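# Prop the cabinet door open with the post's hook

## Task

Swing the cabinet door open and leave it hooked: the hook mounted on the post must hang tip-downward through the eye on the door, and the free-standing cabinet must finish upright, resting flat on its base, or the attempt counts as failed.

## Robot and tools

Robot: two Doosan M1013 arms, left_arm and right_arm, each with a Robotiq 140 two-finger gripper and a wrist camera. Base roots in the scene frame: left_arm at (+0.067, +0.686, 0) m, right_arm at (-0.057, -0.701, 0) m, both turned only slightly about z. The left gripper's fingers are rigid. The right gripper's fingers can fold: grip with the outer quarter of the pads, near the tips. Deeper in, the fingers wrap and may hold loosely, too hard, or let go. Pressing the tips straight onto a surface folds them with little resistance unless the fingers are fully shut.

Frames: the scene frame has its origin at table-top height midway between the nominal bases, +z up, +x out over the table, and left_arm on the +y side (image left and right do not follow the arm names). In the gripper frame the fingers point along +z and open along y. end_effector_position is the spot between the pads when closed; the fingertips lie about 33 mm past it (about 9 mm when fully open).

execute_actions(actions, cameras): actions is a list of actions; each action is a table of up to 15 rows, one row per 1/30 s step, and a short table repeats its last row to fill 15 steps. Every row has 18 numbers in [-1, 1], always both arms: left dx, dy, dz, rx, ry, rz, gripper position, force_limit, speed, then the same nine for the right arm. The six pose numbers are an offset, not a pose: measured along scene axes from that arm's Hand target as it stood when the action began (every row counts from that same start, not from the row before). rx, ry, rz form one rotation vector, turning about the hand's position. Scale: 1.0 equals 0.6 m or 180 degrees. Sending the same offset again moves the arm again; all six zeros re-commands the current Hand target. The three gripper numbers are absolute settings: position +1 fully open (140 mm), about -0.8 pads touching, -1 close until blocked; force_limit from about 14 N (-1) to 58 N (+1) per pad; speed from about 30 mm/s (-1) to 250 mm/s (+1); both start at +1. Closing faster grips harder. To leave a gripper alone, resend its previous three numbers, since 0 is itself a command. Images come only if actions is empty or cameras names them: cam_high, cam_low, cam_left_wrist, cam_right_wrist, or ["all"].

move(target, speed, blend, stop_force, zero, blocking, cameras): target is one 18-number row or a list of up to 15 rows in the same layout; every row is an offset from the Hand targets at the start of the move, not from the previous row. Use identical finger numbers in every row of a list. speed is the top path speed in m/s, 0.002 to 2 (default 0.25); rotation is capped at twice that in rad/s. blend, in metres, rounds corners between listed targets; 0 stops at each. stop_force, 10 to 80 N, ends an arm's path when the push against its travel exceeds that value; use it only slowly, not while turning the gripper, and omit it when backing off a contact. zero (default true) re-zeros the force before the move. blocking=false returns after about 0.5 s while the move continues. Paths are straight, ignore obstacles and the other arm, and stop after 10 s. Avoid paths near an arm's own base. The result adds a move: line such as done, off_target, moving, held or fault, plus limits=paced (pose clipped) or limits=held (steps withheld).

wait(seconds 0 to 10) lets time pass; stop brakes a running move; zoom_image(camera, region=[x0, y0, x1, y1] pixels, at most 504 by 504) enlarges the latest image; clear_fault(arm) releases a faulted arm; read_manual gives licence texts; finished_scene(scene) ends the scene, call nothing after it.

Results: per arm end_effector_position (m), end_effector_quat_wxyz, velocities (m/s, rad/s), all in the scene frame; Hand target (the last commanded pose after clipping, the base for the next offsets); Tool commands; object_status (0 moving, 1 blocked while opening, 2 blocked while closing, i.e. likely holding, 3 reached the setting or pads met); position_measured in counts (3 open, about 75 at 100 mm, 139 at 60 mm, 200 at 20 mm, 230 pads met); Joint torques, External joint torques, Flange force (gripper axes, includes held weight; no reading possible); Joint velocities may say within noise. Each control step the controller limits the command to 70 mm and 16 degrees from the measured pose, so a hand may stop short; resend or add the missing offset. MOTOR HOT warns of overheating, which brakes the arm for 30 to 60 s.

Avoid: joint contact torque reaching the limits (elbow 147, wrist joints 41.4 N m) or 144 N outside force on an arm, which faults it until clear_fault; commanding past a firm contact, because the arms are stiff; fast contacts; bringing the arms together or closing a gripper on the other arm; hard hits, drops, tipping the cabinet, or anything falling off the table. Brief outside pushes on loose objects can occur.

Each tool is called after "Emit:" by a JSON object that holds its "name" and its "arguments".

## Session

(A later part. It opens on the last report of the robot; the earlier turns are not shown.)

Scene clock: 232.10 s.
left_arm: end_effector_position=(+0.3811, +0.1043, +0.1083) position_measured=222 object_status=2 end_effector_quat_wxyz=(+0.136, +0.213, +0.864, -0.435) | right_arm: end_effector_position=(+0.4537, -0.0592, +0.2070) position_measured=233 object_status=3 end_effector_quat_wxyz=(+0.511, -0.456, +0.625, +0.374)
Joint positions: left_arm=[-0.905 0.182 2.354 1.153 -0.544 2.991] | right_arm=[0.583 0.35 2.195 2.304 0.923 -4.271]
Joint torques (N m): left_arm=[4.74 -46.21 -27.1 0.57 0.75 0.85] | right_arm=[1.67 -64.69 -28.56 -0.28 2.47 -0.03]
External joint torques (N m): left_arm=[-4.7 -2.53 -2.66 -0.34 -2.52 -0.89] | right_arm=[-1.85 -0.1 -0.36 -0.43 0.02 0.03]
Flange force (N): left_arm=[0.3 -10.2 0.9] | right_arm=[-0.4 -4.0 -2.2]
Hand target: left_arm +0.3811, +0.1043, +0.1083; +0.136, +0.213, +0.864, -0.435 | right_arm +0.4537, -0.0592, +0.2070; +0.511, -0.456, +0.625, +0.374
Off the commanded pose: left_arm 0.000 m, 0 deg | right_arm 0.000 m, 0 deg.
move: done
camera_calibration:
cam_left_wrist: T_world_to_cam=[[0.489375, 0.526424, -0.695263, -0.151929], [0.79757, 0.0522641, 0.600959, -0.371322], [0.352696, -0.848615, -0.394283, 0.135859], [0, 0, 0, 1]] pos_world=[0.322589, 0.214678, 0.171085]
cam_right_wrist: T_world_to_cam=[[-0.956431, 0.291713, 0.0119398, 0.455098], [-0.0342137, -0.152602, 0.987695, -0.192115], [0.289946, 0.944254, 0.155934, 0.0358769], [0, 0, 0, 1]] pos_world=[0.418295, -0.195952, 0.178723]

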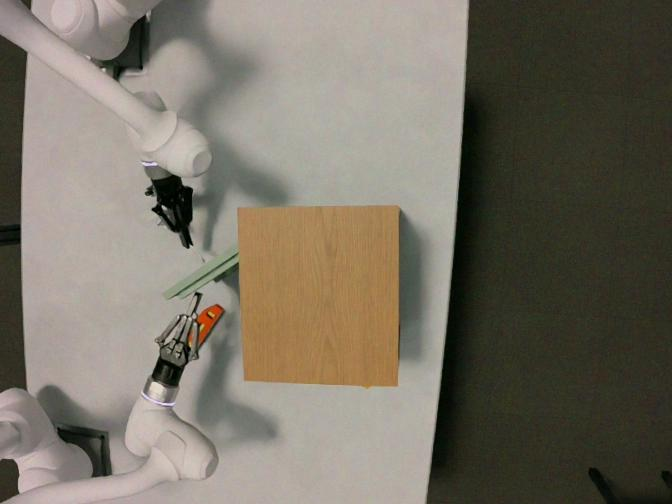

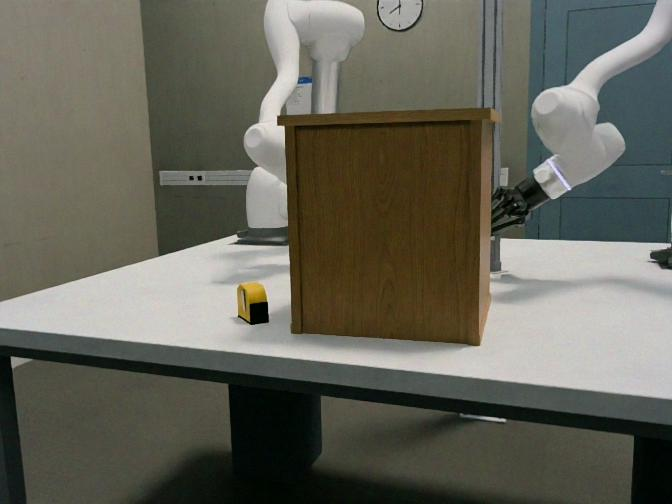

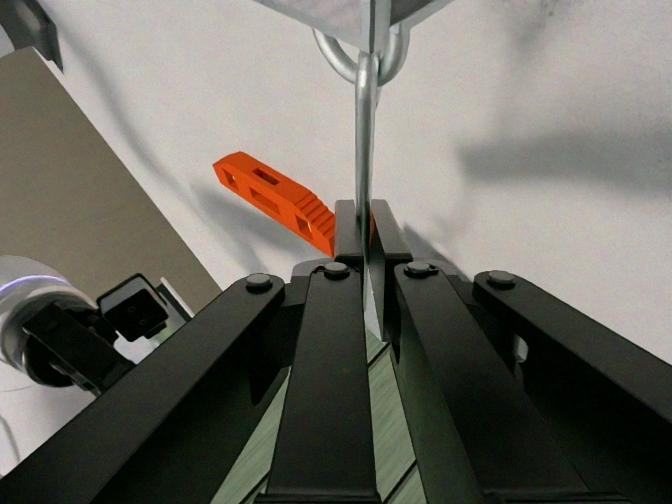

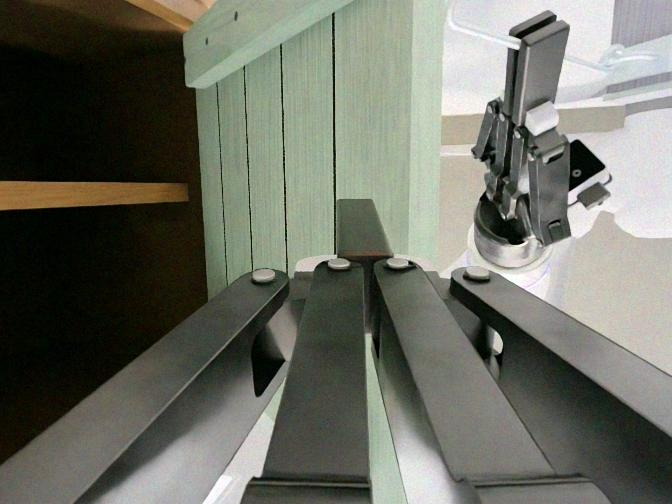

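Emit:
{"name": "move", "arguments": {"target": [[-0.005,-0.004,0.013,-0.031,-0.032,-0.022,-1,-1,-1,0,0,0,0,0,0,-1,0,0],[-0.005,-0.004,0.013,-0.031,-0.032,-0.022,-1,-1,-1,-0.02,0.06,0,0,0,0,-1,0,0]], "cameras": ["all"], "speed": 0.1}}

Emit:
{"name": "zoom_image", "arguments": {"camera": "cam_right_wrist", "region": [380, 0, 560, 120]}}

Emit:
{"name": "zoom_image", "arguments": {"camera": "cam_high", "region": [150, 220, 240, 300]}}

Emit:
{"name": "zoom_image", "arguments": {"camera": "cam_left_wrist", "region": [250, 150, 480, 400]}}

Scene clock: 262.33 s.
left_arm: end_effector_position=(+0.3781, +0.1020, +0.1160) position_measured=222 object_status=2 end_effector_quat_wxyz=(+0.174, +0.258, +0.826, -0.470) | right_arm: end_effector_position=(+0.4418, -0.0232, +0.2070) position_measured=233 object_status=3 end_effector_quat_wxyz=(+0.511, -0.456, +0.625, +0.374)
Joint positions: left_arm=[-0.884 0.207 2.389 1.009 -0.671 3.268] | right_arm=[0.651 0.366 2.167 2.374 0.888 -4.295]
Joint torques (N m): left_arm=[7.31 -45.98 -30.17 -0.81 1.23 1.09] | right_arm=[0.69 -66.28 -28.78 -0.51 2.53 0]
External joint torques (N m): left_arm=[-7.41 -3.07 2.61 1.25 -3.36 -1.12] | right_arm=[-0.87 -0.33 -0.4 -0.41 -0.02 0]
Flange force (N): left_arm=[6.1 -12.9 -3.8] | right_arm=[-1.0 -2.4 -1.1]
Hand target: left_arm +0.3781, +0.1019, +0.1161; +0.174, +0.258, +0.826, -0.470 | right_arm +0.4417, -0.0232, +0.2070; +0.511, -0.456, +0.625, +0.374
Off the commanded pose: left_arm 0.000 m, 0 deg | right_arm 0.000 m, 0 deg.
move: done
camera_calibration:
cam_left_wrist: T_world_to_cam=[[0.591812, 0.42161, -0.687025, -0.172795], [0.737327, 0.0612836, 0.672751, -0.359917], [0.325742, -0.904704, -0.274596, 0.139988], [0, 0, 0, 1]] pos_world=[0.322038, 0.221557, 0.16186]
cam_right_wrist: T_world_to_cam=[[-0.956435, 0.291698, 0.0120339, 0.433101], [-0.0341228, -0.152631, 0.987694, -0.187073], [0.289945, 0.944254, 0.155935, 0.00536315], [0, 0, 0, 1]] pos_world=[0.406294, -0.159952, 0.178723]

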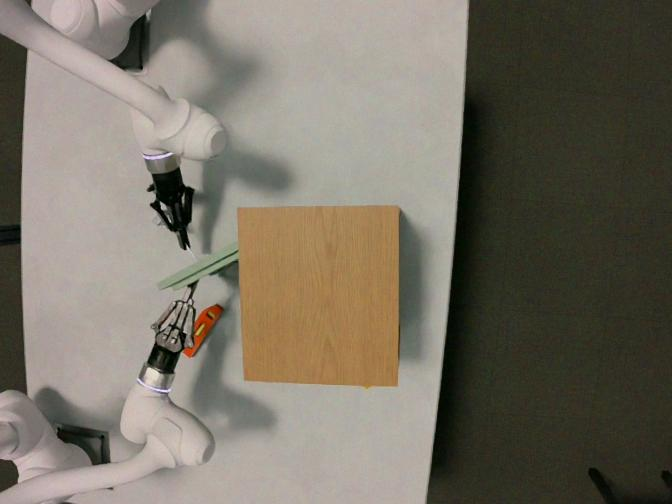

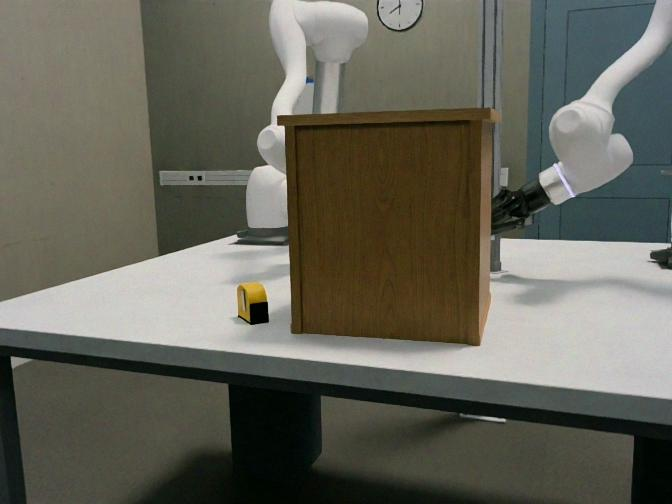

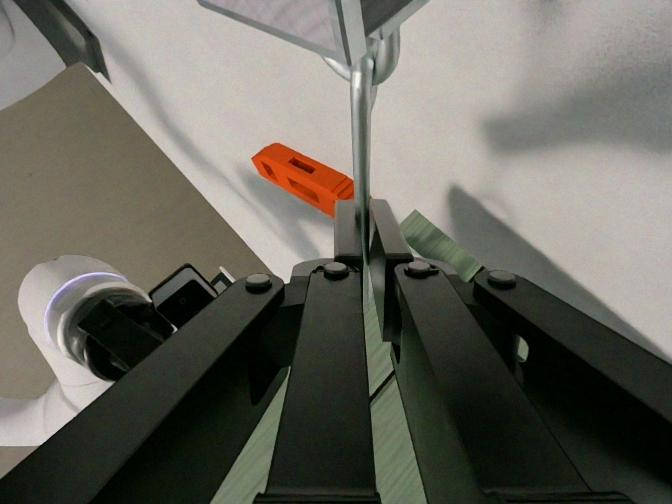

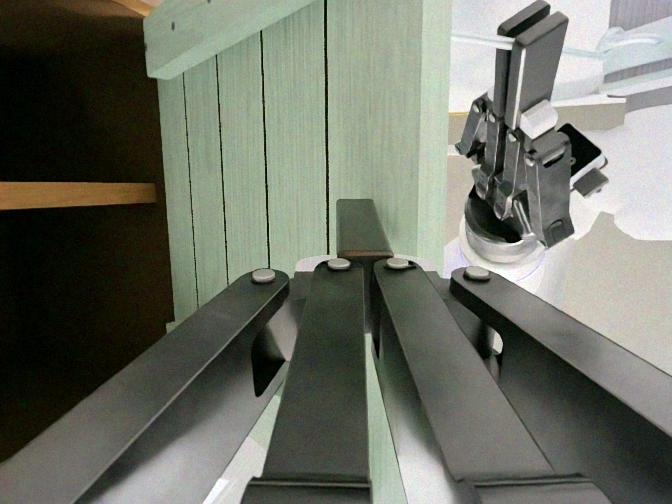

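Scaled by 2.800 from the camera's 672x504 image, which has a finer 960x720 frame.

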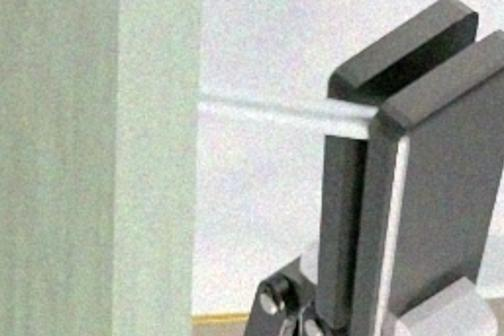

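Scaled by 5.600 from the camera's 672x504 image, which has a finer 960x720 frame.

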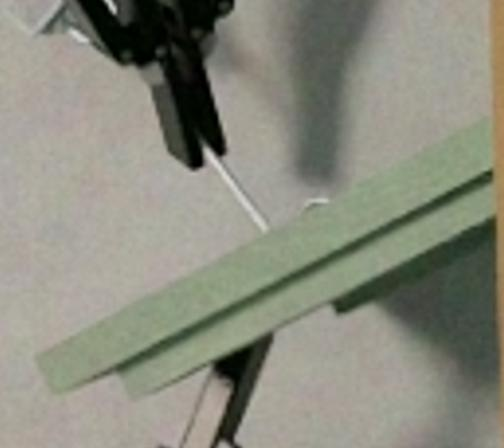

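Scaled by 2.016 from the camera's 672x504 image, which has a finer 960x720 frame.

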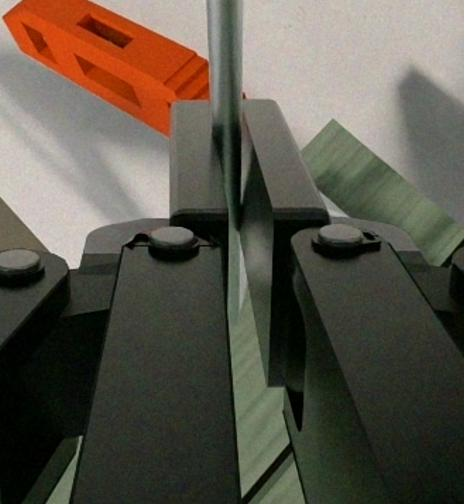

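Emit:
{"name": "move", "arguments": {"target": [0.0037,0.0044,0,0,0,0.0194,-1,-1,-1,-0.0045,0.0095,0,0,0,0,-1,0,0], "cameras": ["cam_high"], "speed": 0.05}}

Emit:
{"name": "zoom_image", "arguments": {"camera": "cam_high", "region": [170, 230, 230, 290]}}

Scene clock: 276.47 s.
left_arm: end_effector_position=(+0.3803, +0.1046, +0.1160) position_measured=222 object_status=2 end_effector_quat_wxyz=(+0.188, +0.233, +0.833, -0.465) | right_arm: end_effector_position=(+0.4392, -0.0175, +0.2070) position_measured=233 object_status=3 end_effector_quat_wxyz=(+0.511, -0.456, +0.625, +0.374)
Joint positions: left_arm=[-0.91 0.192 2.409 0.893 -0.637 3.319] | right_arm=[0.662 0.368 2.164 2.387 0.883 -4.299]
Joint torques (N m): left_arm=[12.69 -46.44 -37.27 -2.99 1.28 0.92] | right_arm=[37.22 -60.54 -35.75 -7.88 7.05 -0.3]
External joint torques (N m): left_arm=[-12.78 -0.77 10.13 3.73 -3.47 -0.96] | right_arm=[-37.25 -6.9 6.39 6.9 -4.51 0.3]
Flange force (N): left_arm=[17.9 -14.4 -6.9] | right_arm=[1.4 -33.1 -45.6]
Hand target: left_arm +0.3803, +0.1046, +0.1161; +0.188, +0.233, +0.833, -0.465 | right_arm +0.4390, -0.0175, +0.2070; +0.511, -0.456, +0.625, +0.374
Off the commanded pose: left_arm 0.000 m, 0 deg | right_arm 0.000 m, 0 deg.
move: done
Images, in order (width x height): cam_high 672x504.

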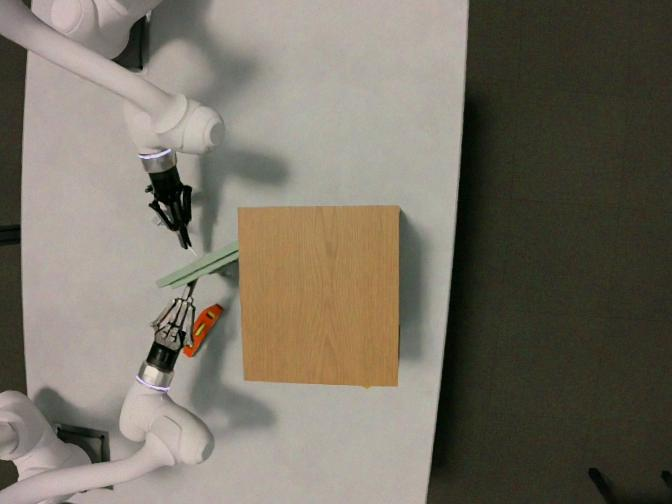

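Scaled by 8.400 from the camera's 672x504 image, which has a finer 960x720 frame.

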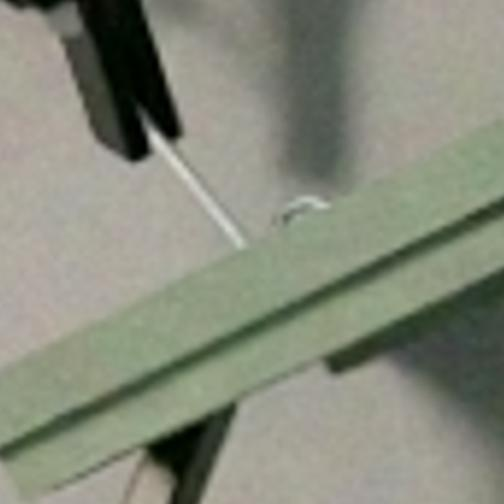

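Emit:
{"name": "move", "arguments": {"target": [0,0,0,0,0,0,-1,-1,-1,0.013,-0.029,0,0,0,0,-1,0,0], "cameras": ["cam_high","cam_right_wrist"], "speed": 0.05}}

Emit:
{"name": "zoom_image", "arguments": {"camera": "cam_high", "region": [170, 230, 230, 290]}}

Emit:
{"name": "zoom_image", "arguments": {"camera": "cam_right_wrist", "region": [380, 0, 560, 120]}}

Scene clock: 292.77 s.
left_arm: end_effector_position=(+0.3804, +0.1046, +0.1161) position_measured=222 object_status=2 end_effector_quat_wxyz=(+0.188, +0.233, +0.833, -0.465) | right_arm: end_effector_position=(+0.4468, -0.0349, +0.2070) position_measured=233 object_status=3 end_effector_quat_wxyz=(+0.511, -0.456, +0.625, +0.374)
Joint positions: left_arm=[-0.91 0.192 2.409 0.893 -0.637 3.319] | right_arm=[0.628 0.361 2.175 2.35 0.9 -4.286]
Joint torques (N m): left_arm=[7.6 -46.17 -31.05 -0.89 0.33 0.93] | right_arm=[1.08 -66.26 -28.72 -0.47 2.46 0]
External joint torques (N m): left_arm=[-7.64 -1.07 3.84 1.62 -2.52 -0.96] | right_arm=[-1.28 0.11 -0.47 -0.38 0.04 0]
Flange force (N): left_arm=[8.4 -10.1 -2.4] | right_arm=[-0.2 -3.2 -0.9]
Hand target: left_arm +0.3803, +0.1046, +0.1161; +0.188, +0.233, +0.833, -0.465 | right_arm +0.4468, -0.0349, +0.2070; +0.511, -0.456, +0.625, +0.374
Off the commanded pose: left_arm 0.000 m, 0 deg | right_arm 0.000 m, 0 deg.
move: done
camera_calibration:
cam_right_wrist: T_world_to_cam=[[-0.956462, 0.291608, 0.0120187, 0.44139], [-0.0341242, -0.152634, 0.987693, -0.188685], [0.289854, 0.944282, 0.155939, 0.0149736], [0, 0, 0, 1]] pos_world=[0.411394, -0.171652, 0.178723]
Images, in order (width x height): cam_high 672x504, cam_right_wrist 672x504.

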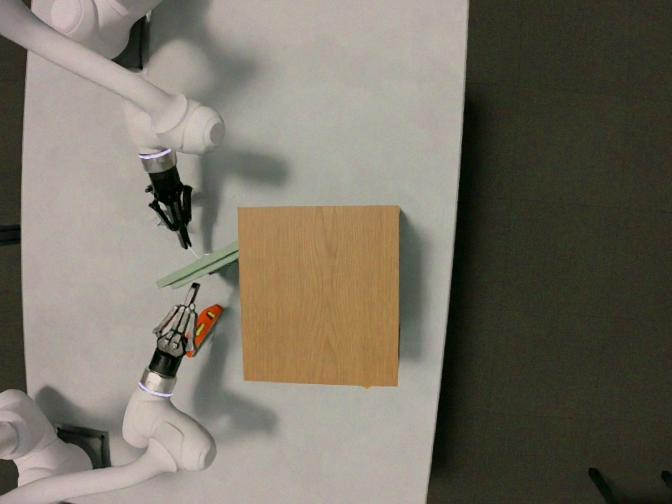

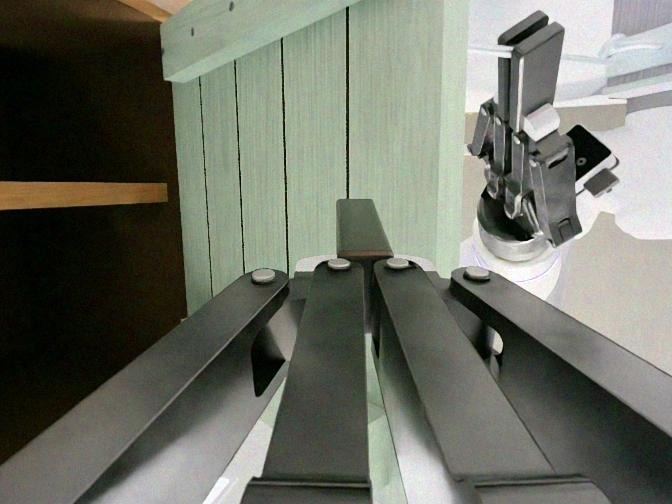

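Scaled by 8.400 from the camera's 672x504 image, which has a finer 960x720 frame.

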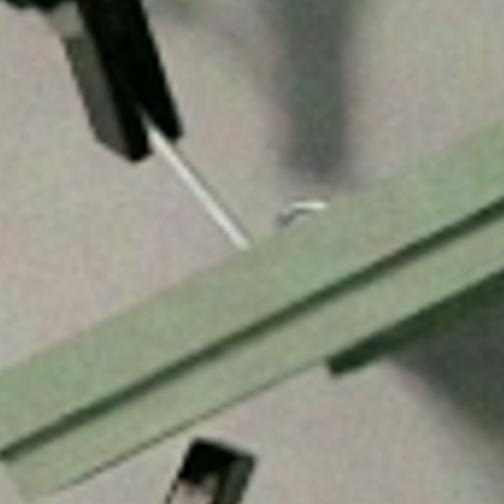

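Scaled by 2.800 from the camera's 672x504 image, which has a finer 960x720 frame.

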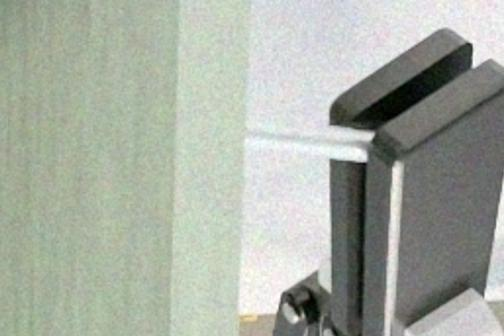

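Emit:
{"name": "move", "arguments": {"target": [[0,0,0,0,0,0,-1,-1,-1,-0.078,-0.209,0.022,0,0,0,-1,0,0],[0,0,0,0,0,0,-1,-1,-1,-0.40,-0.209,0.072,-0.0687,0.0844,-0.361,-1,0,0],[0,0,0,0,0,0,-1,-1,-1,-0.311,0.075,-0.012,-0.0687,0.0844,-0.361,-1,0,0]], "cameras": ["cam_high","cam_right_wrist"], "speed": 0.3, "blend": [0.03,0.03,0]}}

Emit:
{"name": "zoom_image", "arguments": {"camera": "cam_right_wrist", "region": [200, 20, 480, 230]}}

Scene clock: 308.97 s.
left_arm: end_effector_position=(+0.3803, +0.1046, +0.1161) position_measured=222 object_status=2 end_effector_quat_wxyz=(+0.188, +0.233, +0.833, -0.465) | right_arm: end_effector_position=(+0.2602, +0.0101, +0.1998) position_measured=233 object_status=3 end_effector_quat_wxyz=(+0.499, -0.050, +0.864, +0.030)
Joint positions: left_arm=[-0.91 0.192 2.409 0.893 -0.637 3.319] | right_arm=[1.445 0.407 1.854 5.019 1.092 -5.723]
Joint torques (N m): left_arm=[7.87 -46.17 -31.19 -0.89 0.33 1] | right_arm=[1.73 -71.82 -30.18 -0.44 1.34 -0.03]
External joint torques (N m): left_arm=[-7.9 -1.07 4.07 1.63 -2.52 -1.03] | right_arm=[-1.66 -0.82 -0.54 -0.36 -0.06 0.03]
Flange force (N): left_arm=[8.8 -10.6 -2.4] | right_arm=[-2.1 -0.7 1.9]
Hand target: left_arm +0.3803, +0.1046, +0.1161; +0.188, +0.233, +0.833, -0.465 | right_arm +0.2602, +0.0101, +0.1998; +0.499, -0.050, +0.864, +0.030
Off the commanded pose: left_arm 0.000 m, 0 deg | right_arm 0.000 m, 0 deg.
move: done
camera_calibration:
cam_right_wrist: T_world_to_cam=[[-0.12522, 0.991972, 0.0176582, 0.0253668], [0.167117, 0.00354505, 0.985931, -0.234793], [0.977953, 0.126409, -0.166219, -0.0787229], [0, 0, 0, 1]] pos_world=[0.119401, -0.0143795, 0.217956]
Images, in order (width x height): cam_high 672x504, cam_right_wrist 672x504.

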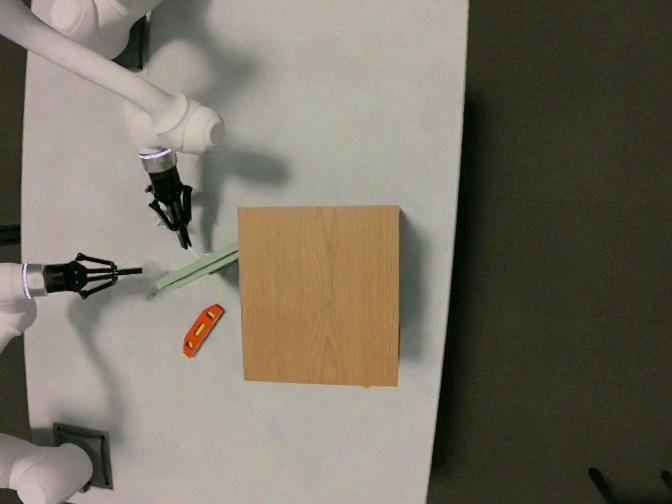

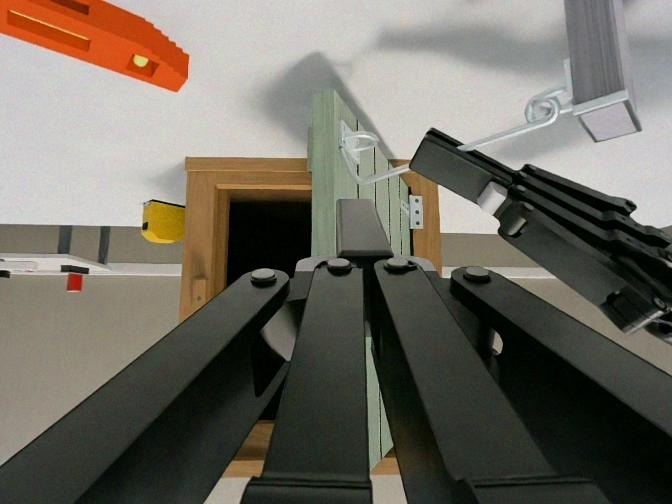

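Scaled by 1.800 from the camera's 672x504 image, which has a finer 960x720 frame.

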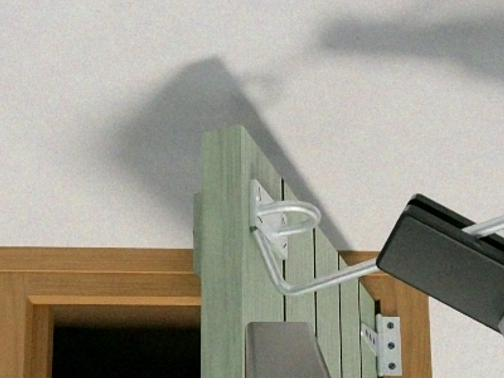

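Emit:
{"name": "move", "arguments": {"target": [-0.002,0.003,0.013,0.087,-0.111,0.045,-1,-1,-1,0,0,0,0,0,0,-1,0,0], "cameras": ["cam_high","cam_right_wrist"], "speed": 0.1}}

Emit:
{"name": "zoom_image", "arguments": {"camera": "cam_right_wrist", "region": [200, 20, 480, 230]}}

Emit:
{"name": "zoom_image", "arguments": {"camera": "cam_high", "region": [170, 230, 230, 290]}}

Scene clock: 341.87 s.
left_arm: end_effector_position=(+0.3791, +0.1064, +0.1239) position_measured=222 object_status=2 end_effector_quat_wxyz=(+0.328, +0.274, +0.858, -0.286) | right_arm: end_effector_position=(+0.2602, +0.0101, +0.1998) position_measured=233 object_status=3 end_effector_quat_wxyz=(+0.499, -0.050, +0.864, +0.030)
Joint positions: left_arm=[-1.213 0.084 2.393 -0.537 -0.264 4.719] | right_arm=[1.445 0.407 1.854 5.019 1.093 -5.723]
Joint torques (N m): left_arm=[9.79 -35.02 -29.31 1.99 -4.59 1.04] | right_arm=[1.58 -72.48 -30.15 -0.45 1.32 -0.03]
External joint torques (N m): left_arm=[-9.85 -0.66 2.28 0.59 2.57 -1.05] | right_arm=[-1.57 -0.3 -0.65 -0.35 -0.04 0.04]
Flange force (N): left_arm=[0.0 0.0 0.0] | right_arm=[-1.6 0.2 2.1]
Hand target: left_arm +0.3791, +0.1064, +0.1239; +0.328, +0.274, +0.858, -0.286 | right_arm +0.2602, +0.0101, +0.1998; +0.499, -0.050, +0.864, +0.030
Off the commanded pose: left_arm 0.000 m, 0 deg | right_arm 0.000 m, 0 deg.
move: done
camera_calibration:
cam_right_wrist: T_world_to_cam=[[-0.125042, 0.991997, 0.017528, 0.0253762], [0.167106, 0.00364294, 0.985932, -0.234692], [0.977978, 0.126212, -0.166224, -0.0787442], [0, 0, 0, 1]] pos_world=[0.119402, -0.0143797, 0.217856]
Images, in order (width x height): cam_high 672x504, cam_right_wrist 672x504.

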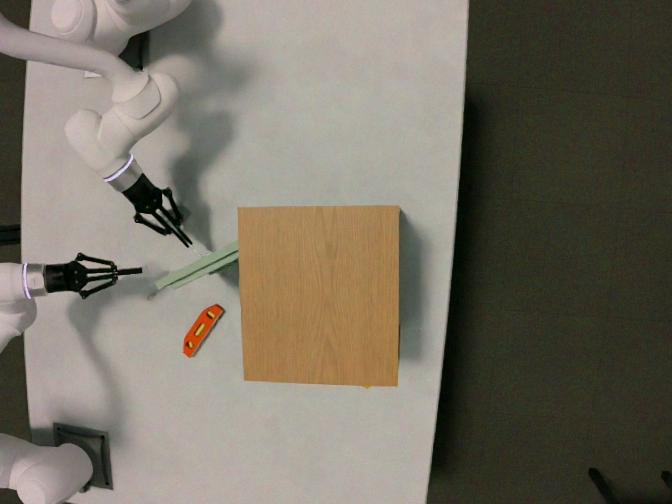

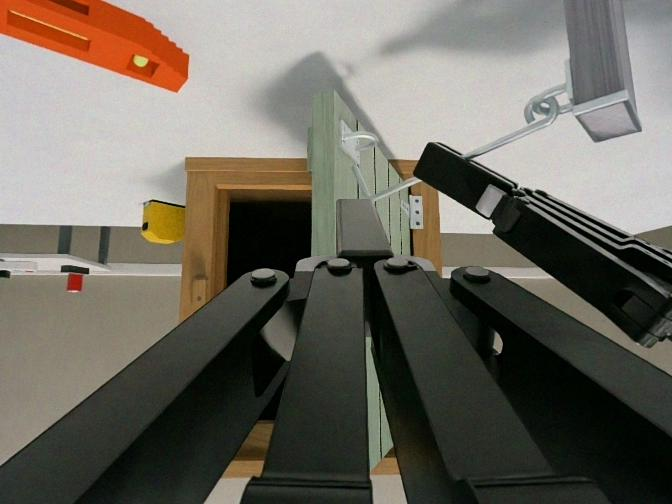

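Scaled by 1.800 from the camera's 672x504 image, which has a finer 960x720 frame.

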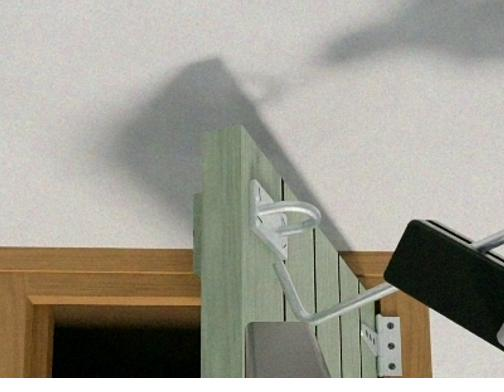

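Scaled by 8.400 from the camera's 672x504 image, which has a finer 960x720 frame.

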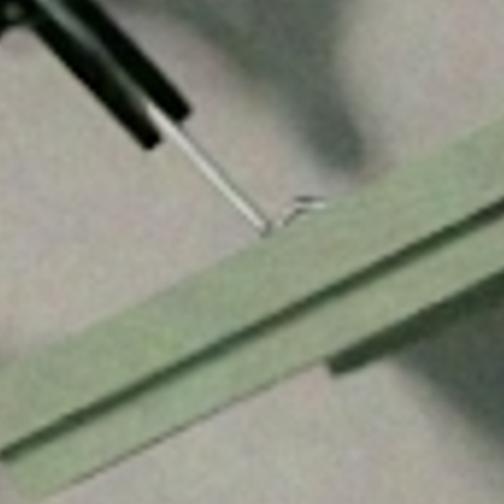

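Emit:
{"name": "move", "arguments": {"target": [[0.0045,0.006,0,0,0,0.027,-1,-1,-1,0,0,0,0,0,0,-1,0,0],[0.0078,0.0027,-0.0125,0.0325,0.03,0.027,-1,-1,-1,0,0,0,0,0,0,-1,0,0]], "cameras": ["cam_high","cam_right_wrist"], "speed": 0.07}}

Emit:
{"name": "zoom_image", "arguments": {"camera": "cam_right_wrist", "region": [200, 20, 480, 230]}}

Emit:
{"name": "zoom_image", "arguments": {"camera": "cam_high", "region": [170, 230, 230, 290]}}

Scene clock: 371.40 s.
left_arm: end_effector_position=(+0.3838, +0.1080, +0.1162) position_measured=222 object_status=2 end_effector_quat_wxyz=(+0.285, +0.240, +0.896, -0.241) | right_arm: end_effector_position=(+0.2602, +0.0101, +0.1998) position_measured=233 object_status=3 end_effector_quat_wxyz=(+0.499, -0.050, +0.864, +0.030)
Joint positions: left_arm=[-1.223 0.087 2.318 -1.493 -0.169 5.587] | right_arm=[1.445 0.407 1.854 5.019 1.093 -5.723]
Joint torques (N m): left_arm=[5.63 -36.24 -26.7 0.52 -2.49 0.77] | right_arm=[1.62 -72.38 -30.19 -0.46 1.3 -0.03]
External joint torques (N m): left_arm=[-5.61 -0.38 -0.86 0.02 2 -0.79] | right_arm=[-1.79 -0.33 -0.61 -0.36 -0.02 0.03]
Flange force (N): left_arm=[0.0 0.0 0.0] | right_arm=[-1.8 0.0 2.4]
Hand target: left_arm +0.3838, +0.1080, +0.1164; +0.285, +0.240, +0.897, -0.240 | right_arm +0.2602, +0.0101, +0.1998; +0.499, -0.050, +0.864, +0.030
Off the commanded pose: left_arm 0.000 m, 0 deg | right_arm 0.000 m, 0 deg.
move: done
camera_calibration:
cam_right_wrist: T_world_to_cam=[[-0.125042, 0.991997, 0.017528, 0.0253762], [0.167106, 0.00364294, 0.985932, -0.234692], [0.977978, 0.126212, -0.166224, -0.0787442], [0, 0, 0, 1]] pos_world=[0.119402, -0.0143797, 0.217856]
Images, in order (width x height): cam_high 672x504, cam_right_wrist 672x504.

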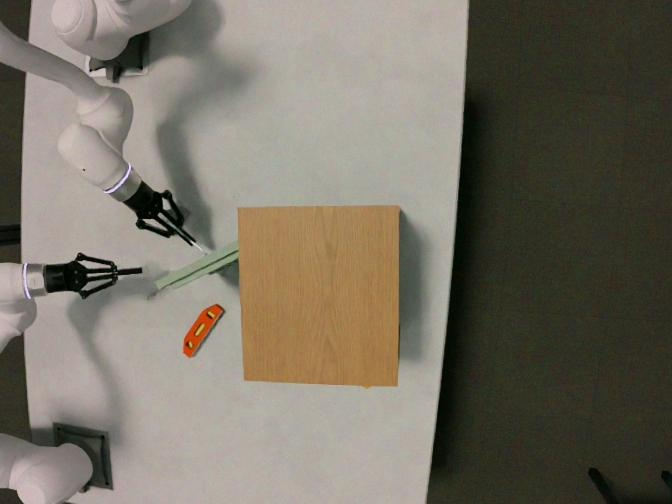

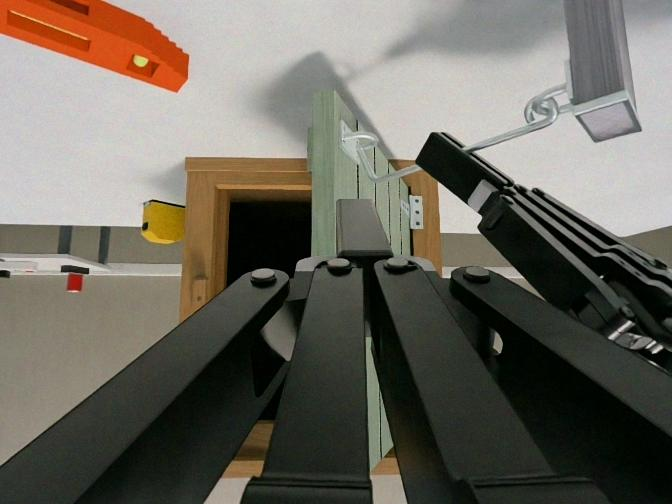

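Scaled by 1.800 from the camera's 672x504 image, which has a finer 960x720 frame.

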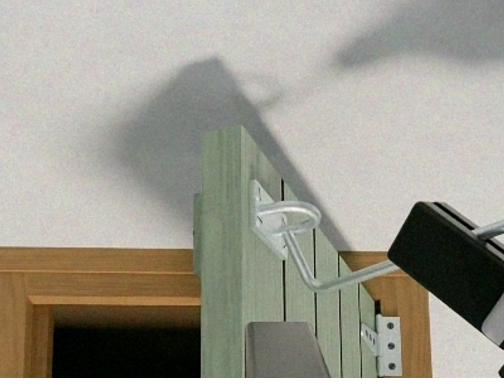

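Scaled by 8.400 from the camera's 672x504 image, which has a finer 960x720 frame.

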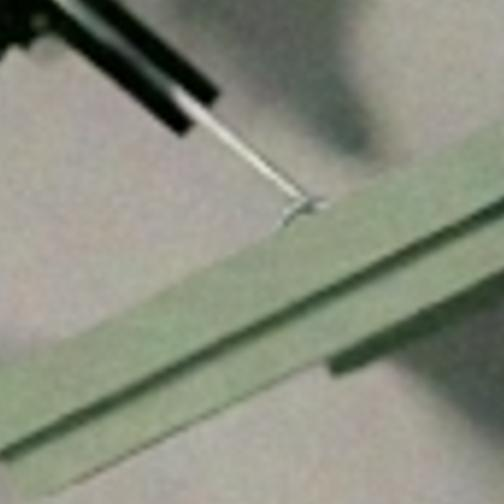

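Emit:
{"name": "move", "arguments": {"target": [0.0025,-0.003,-0.016,0.042,0.037,0,-1,-1,-1,0,0,0,0,0,0,-1,0,0], "cameras": ["cam_high","cam_right_wrist"], "speed": 0.05}}

Emit:
{"name": "zoom_image", "arguments": {"camera": "cam_right_wrist", "region": [270, 60, 450, 200]}}

Scene clock: 379.07 s.
left_arm: end_effector_position=(+0.3849, +0.1061, +0.1061) position_measured=222 object_status=2 end_effector_quat_wxyz=(+0.253, +0.230, +0.917, -0.204) | right_arm: end_effector_position=(+0.2602, +0.0101, +0.1998) position_measured=233 object_status=3 end_effector_quat_wxyz=(+0.499, -0.050, +0.864, +0.030)
Joint positions: left_arm=[-1.224 0.111 2.258 -2.217 -0.216 6.281] | right_arm=[1.445 0.407 1.854 5.019 1.093 -5.723]
Joint torques (N m): left_arm=[15.99 -30.6 -12.74 -2.22 -8.51 0.19] | right_arm=[1.21 -72.24 -30.24 -0.41 1.35 -0.02]
External joint torques (N m): left_arm=[-15.93 -10.19 -16.44 0.69 9.23 -0.21] | right_arm=[-1.28 -0.48 -0.54 -0.4 -0.06 0.02]
Flange force (N): left_arm=[0.0 0.0 0.0] | right_arm=[-1.5 -0.2 1.7]
Hand target: left_arm +0.3853, +0.1062, +0.1068; +0.216, +0.244, +0.925, -0.194 | right_arm +0.2602, +0.0101, +0.1998; +0.499, -0.050, +0.864, +0.030
Off the commanded pose: left_arm 0.001 m, 5 deg | right_arm 0.000 m, 0 deg.
joint sent to its limit (left arm) — joint 6 (wrist roll), upper limit. The joint targets are off in orientation, not in position.
move: off_target (left_arm)
camera_calibration:
cam_right_wrist: T_world_to_cam=[[-0.125042, 0.991997, 0.017528, 0.0253762], [0.167106, 0.00364294, 0.985932, -0.234692], [0.977978, 0.126212, -0.166224, -0.0787442], [0, 0, 0, 1]] pos_world=[0.119402, -0.0143797, 0.217856]
Images, in order (width x height): cam_high 672x504, cam_right_wrist 672x504.

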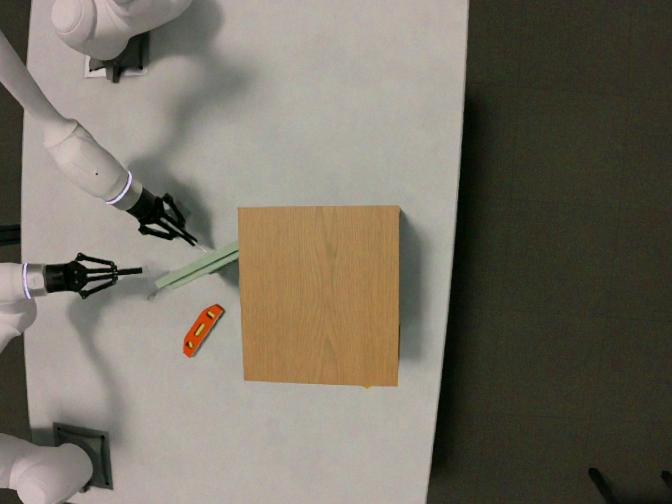

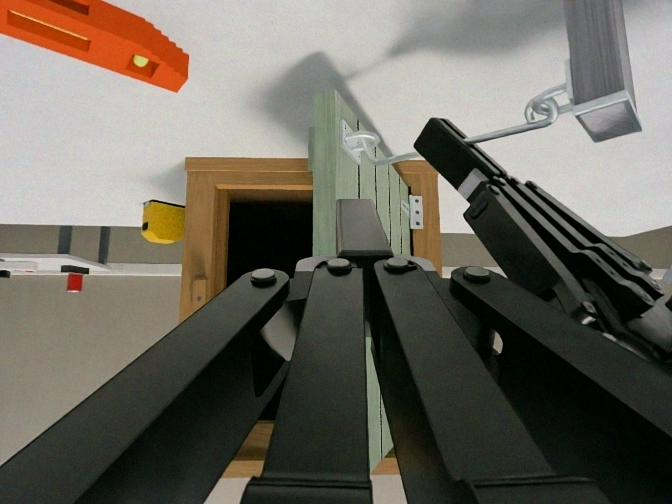

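Scaled by 2.800 from the camera's 672x504 image, which has a finer 960x720 frame.

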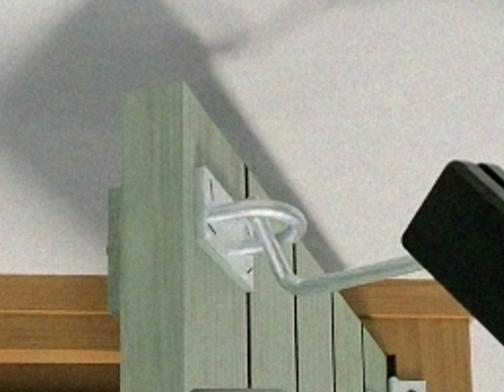

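Emit:
{"name": "move", "arguments": {"target": [[0,0,-0.013,-0.02,-0.015,0,-1,-1,-1,0,0,0,0,0,0,-1,0,0],[0,0,-0.013,-0.02,-0.015,0,-0.2,-1,-1,0,0,0,0,0,0,-1,0,0]], "cameras": ["cam_high","cam_right_wrist"], "speed": 0.05}}

Emit:
{"name": "zoom_image", "arguments": {"camera": "cam_right_wrist", "region": [270, 60, 450, 200]}}

Scene clock: 388.47 s.
left_arm: end_effector_position=(+0.3852, +0.1062, +0.0987) position_measured=154 object_status=0 end_effector_quat_wxyz=(+0.247, +0.241, +0.913, -0.218) | right_arm: end_effector_position=(+0.2602, +0.0101, +0.1998) position_measured=233 object_status=3 end_effector_quat_wxyz=(+0.499, -0.050, +0.864, +0.030)
Joint positions: left_arm=[-1.201 0.119 2.272 -2.189 -0.155 6.281] | right_arm=[1.445 0.407 1.854 5.019 1.093 -5.723]
Joint torques (N m): left_arm=[1.77 -42.22 -29.27 -1.81 0.79 0.37] | right_arm=[1.15 -72.21 -30.15 -0.42 1.34 -0.06]
External joint torques (N m): left_arm=[-1.83 1.39 0.72 0.28 0 -0.38] | right_arm=[-1.29 -0.33 -0.65 -0.39 -0.06 0.06]
Flange force (N): left_arm=[0.0 0.0 0.0] | right_arm=[-1.4 0.2 1.8]
Hand target: left_arm +0.3853, +0.1062, +0.0990; +0.245, +0.241, +0.914, -0.217 | right_arm +0.2602, +0.0101, +0.1998; +0.499, -0.050, +0.864, +0.030
Off the commanded pose: left_arm 0.000 m, 0 deg | right_arm 0.000 m, 0 deg.
joint sent to its limit (left arm) — joint 6 (wrist roll), upper limit. The joint targets still meet the commanded pose.
move: done
camera_calibration:
cam_right_wrist: T_world_to_cam=[[-0.125042, 0.991997, 0.017528, 0.0253762], [0.167106, 0.00364294, 0.985932, -0.234692], [0.977978, 0.126212, -0.166224, -0.0787442], [0, 0, 0, 1]] pos_world=[0.119402, -0.0143797, 0.217856]
Images, in order (width x height): cam_high 672x504, cam_right_wrist 672x504.

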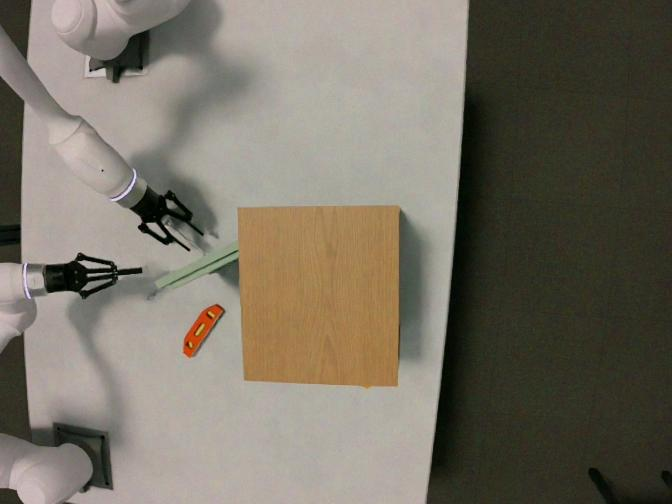

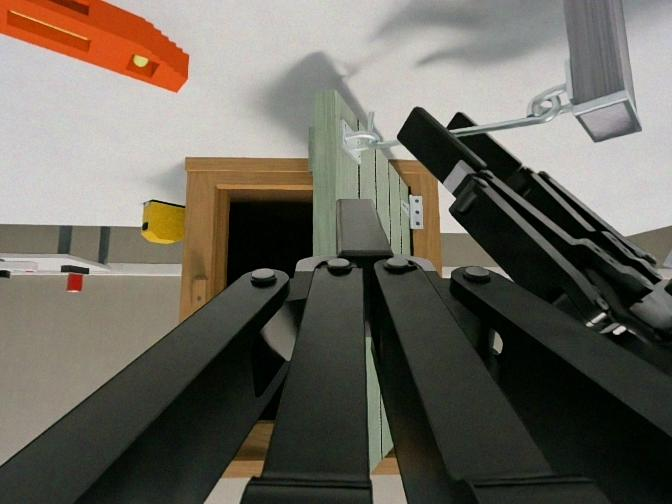

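Scaled by 2.800 from the camera's 672x504 image, which has a finer 960x720 frame.

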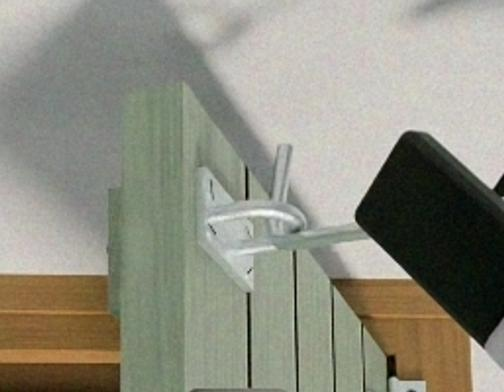

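Emit:
{"name": "move", "arguments": {"target": [-0.086,0.129,0.197,0,0,0,-0.2,-1,-1,-0.1,0,0.05,0,0,0,-1,0,0], "cameras": ["cam_high","cam_right_wrist"], "speed": 0.12}}

Emit:
{"name": "zoom_image", "arguments": {"camera": "cam_right_wrist", "region": [300, 60, 480, 200]}}

Scene clock: 394.27 s.
left_arm: end_effector_position=(+0.3332, +0.1833, +0.2165) position_measured=154 object_status=3 end_effector_quat_wxyz=(+0.301, +0.210, +0.902, -0.226) | right_arm: end_effector_position=(+0.2002, +0.0101, +0.2298) position_measured=233 object_status=3 end_effector_quat_wxyz=(+0.499, -0.050, +0.864, +0.030)
Joint positions: left_arm=[-1.34 -0.203 2.351 -2.275 -0.41 6.281] | right_arm=[1.534 0.376 1.833 5.085 1.175 -5.751]
Joint torques (N m): left_arm=[1.42 -15.58 -36.8 -1.99 0.82 0.38] | right_arm=[1.47 -70.81 -31.56 -0.29 1.25 -0.01]
External joint torques (N m): left_arm=[-1.44 1.07 0.83 0.3 -0.03 -0.39] | right_arm=[-1.73 -0.02 -0.54 -0.37 -0.03 0.01]
Flange force (N): left_arm=[0.0 0.0 0.0] | right_arm=[-1.5 0.6 2.4]
Hand target: left_arm +0.3337, +0.1836, +0.2172; +0.245, +0.241, +0.914, -0.217 | right_arm +0.2002, +0.0101, +0.2298; +0.499, -0.050, +0.864, +0.030
Off the commanded pose: left_arm 0.001 m, 7 deg | right_arm 0.000 m, 0 deg.
joint sent to its limit (left arm) — joint 6 (wrist roll), upper limit. The joint targets are off in orientation, not in position.
move: off_target (left_arm)
camera_calibration:
cam_right_wrist: T_world_to_cam=[[-0.125042, 0.991997, 0.017528, 0.0173478], [0.167106, 0.00364294, 0.985932, -0.254243], [0.977978, 0.126212, -0.166224, -0.0150788], [0, 0, 0, 1]] pos_world=[0.0594015, -0.0143797, 0.247856]
Images, in order (width x height): cam_high 672x504, cam_right_wrist 672x504.

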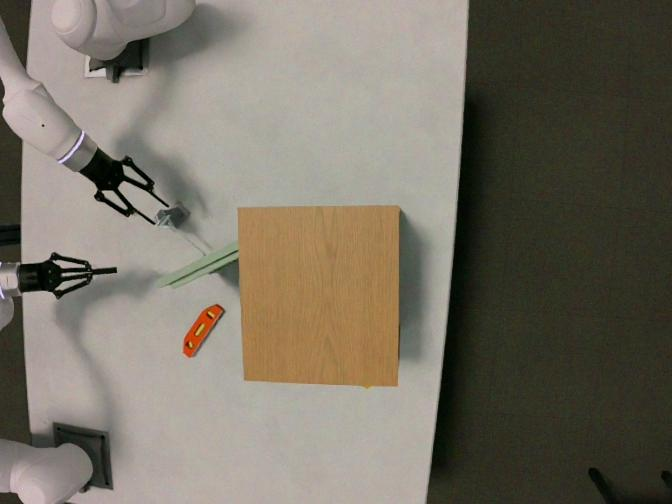

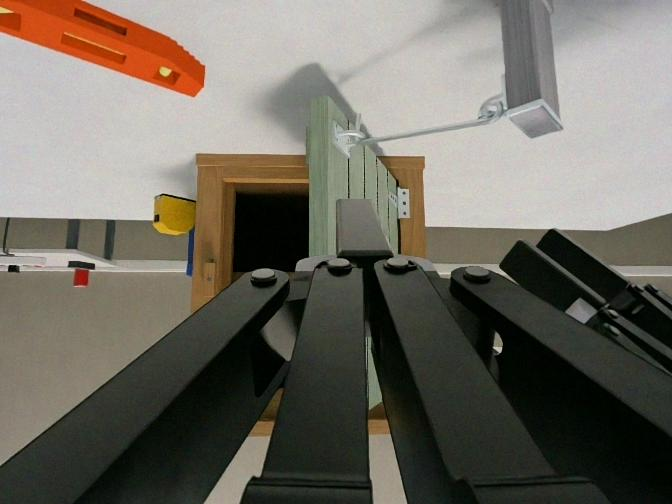

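Scaled by 2.800 from the camera's 672x504 image, which has a finer 960x720 frame.

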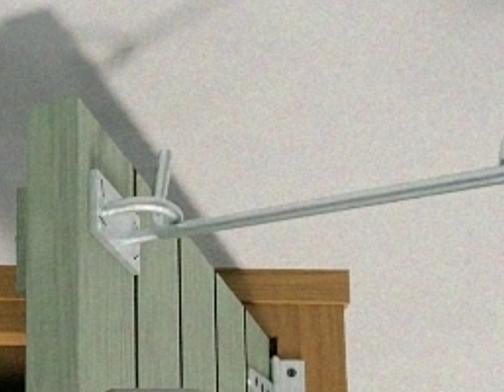

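Hooked through the eye.

Emit:
{"name": "finished_scene", "arguments": {"scene": 2}}

The scene is finished: the task was done.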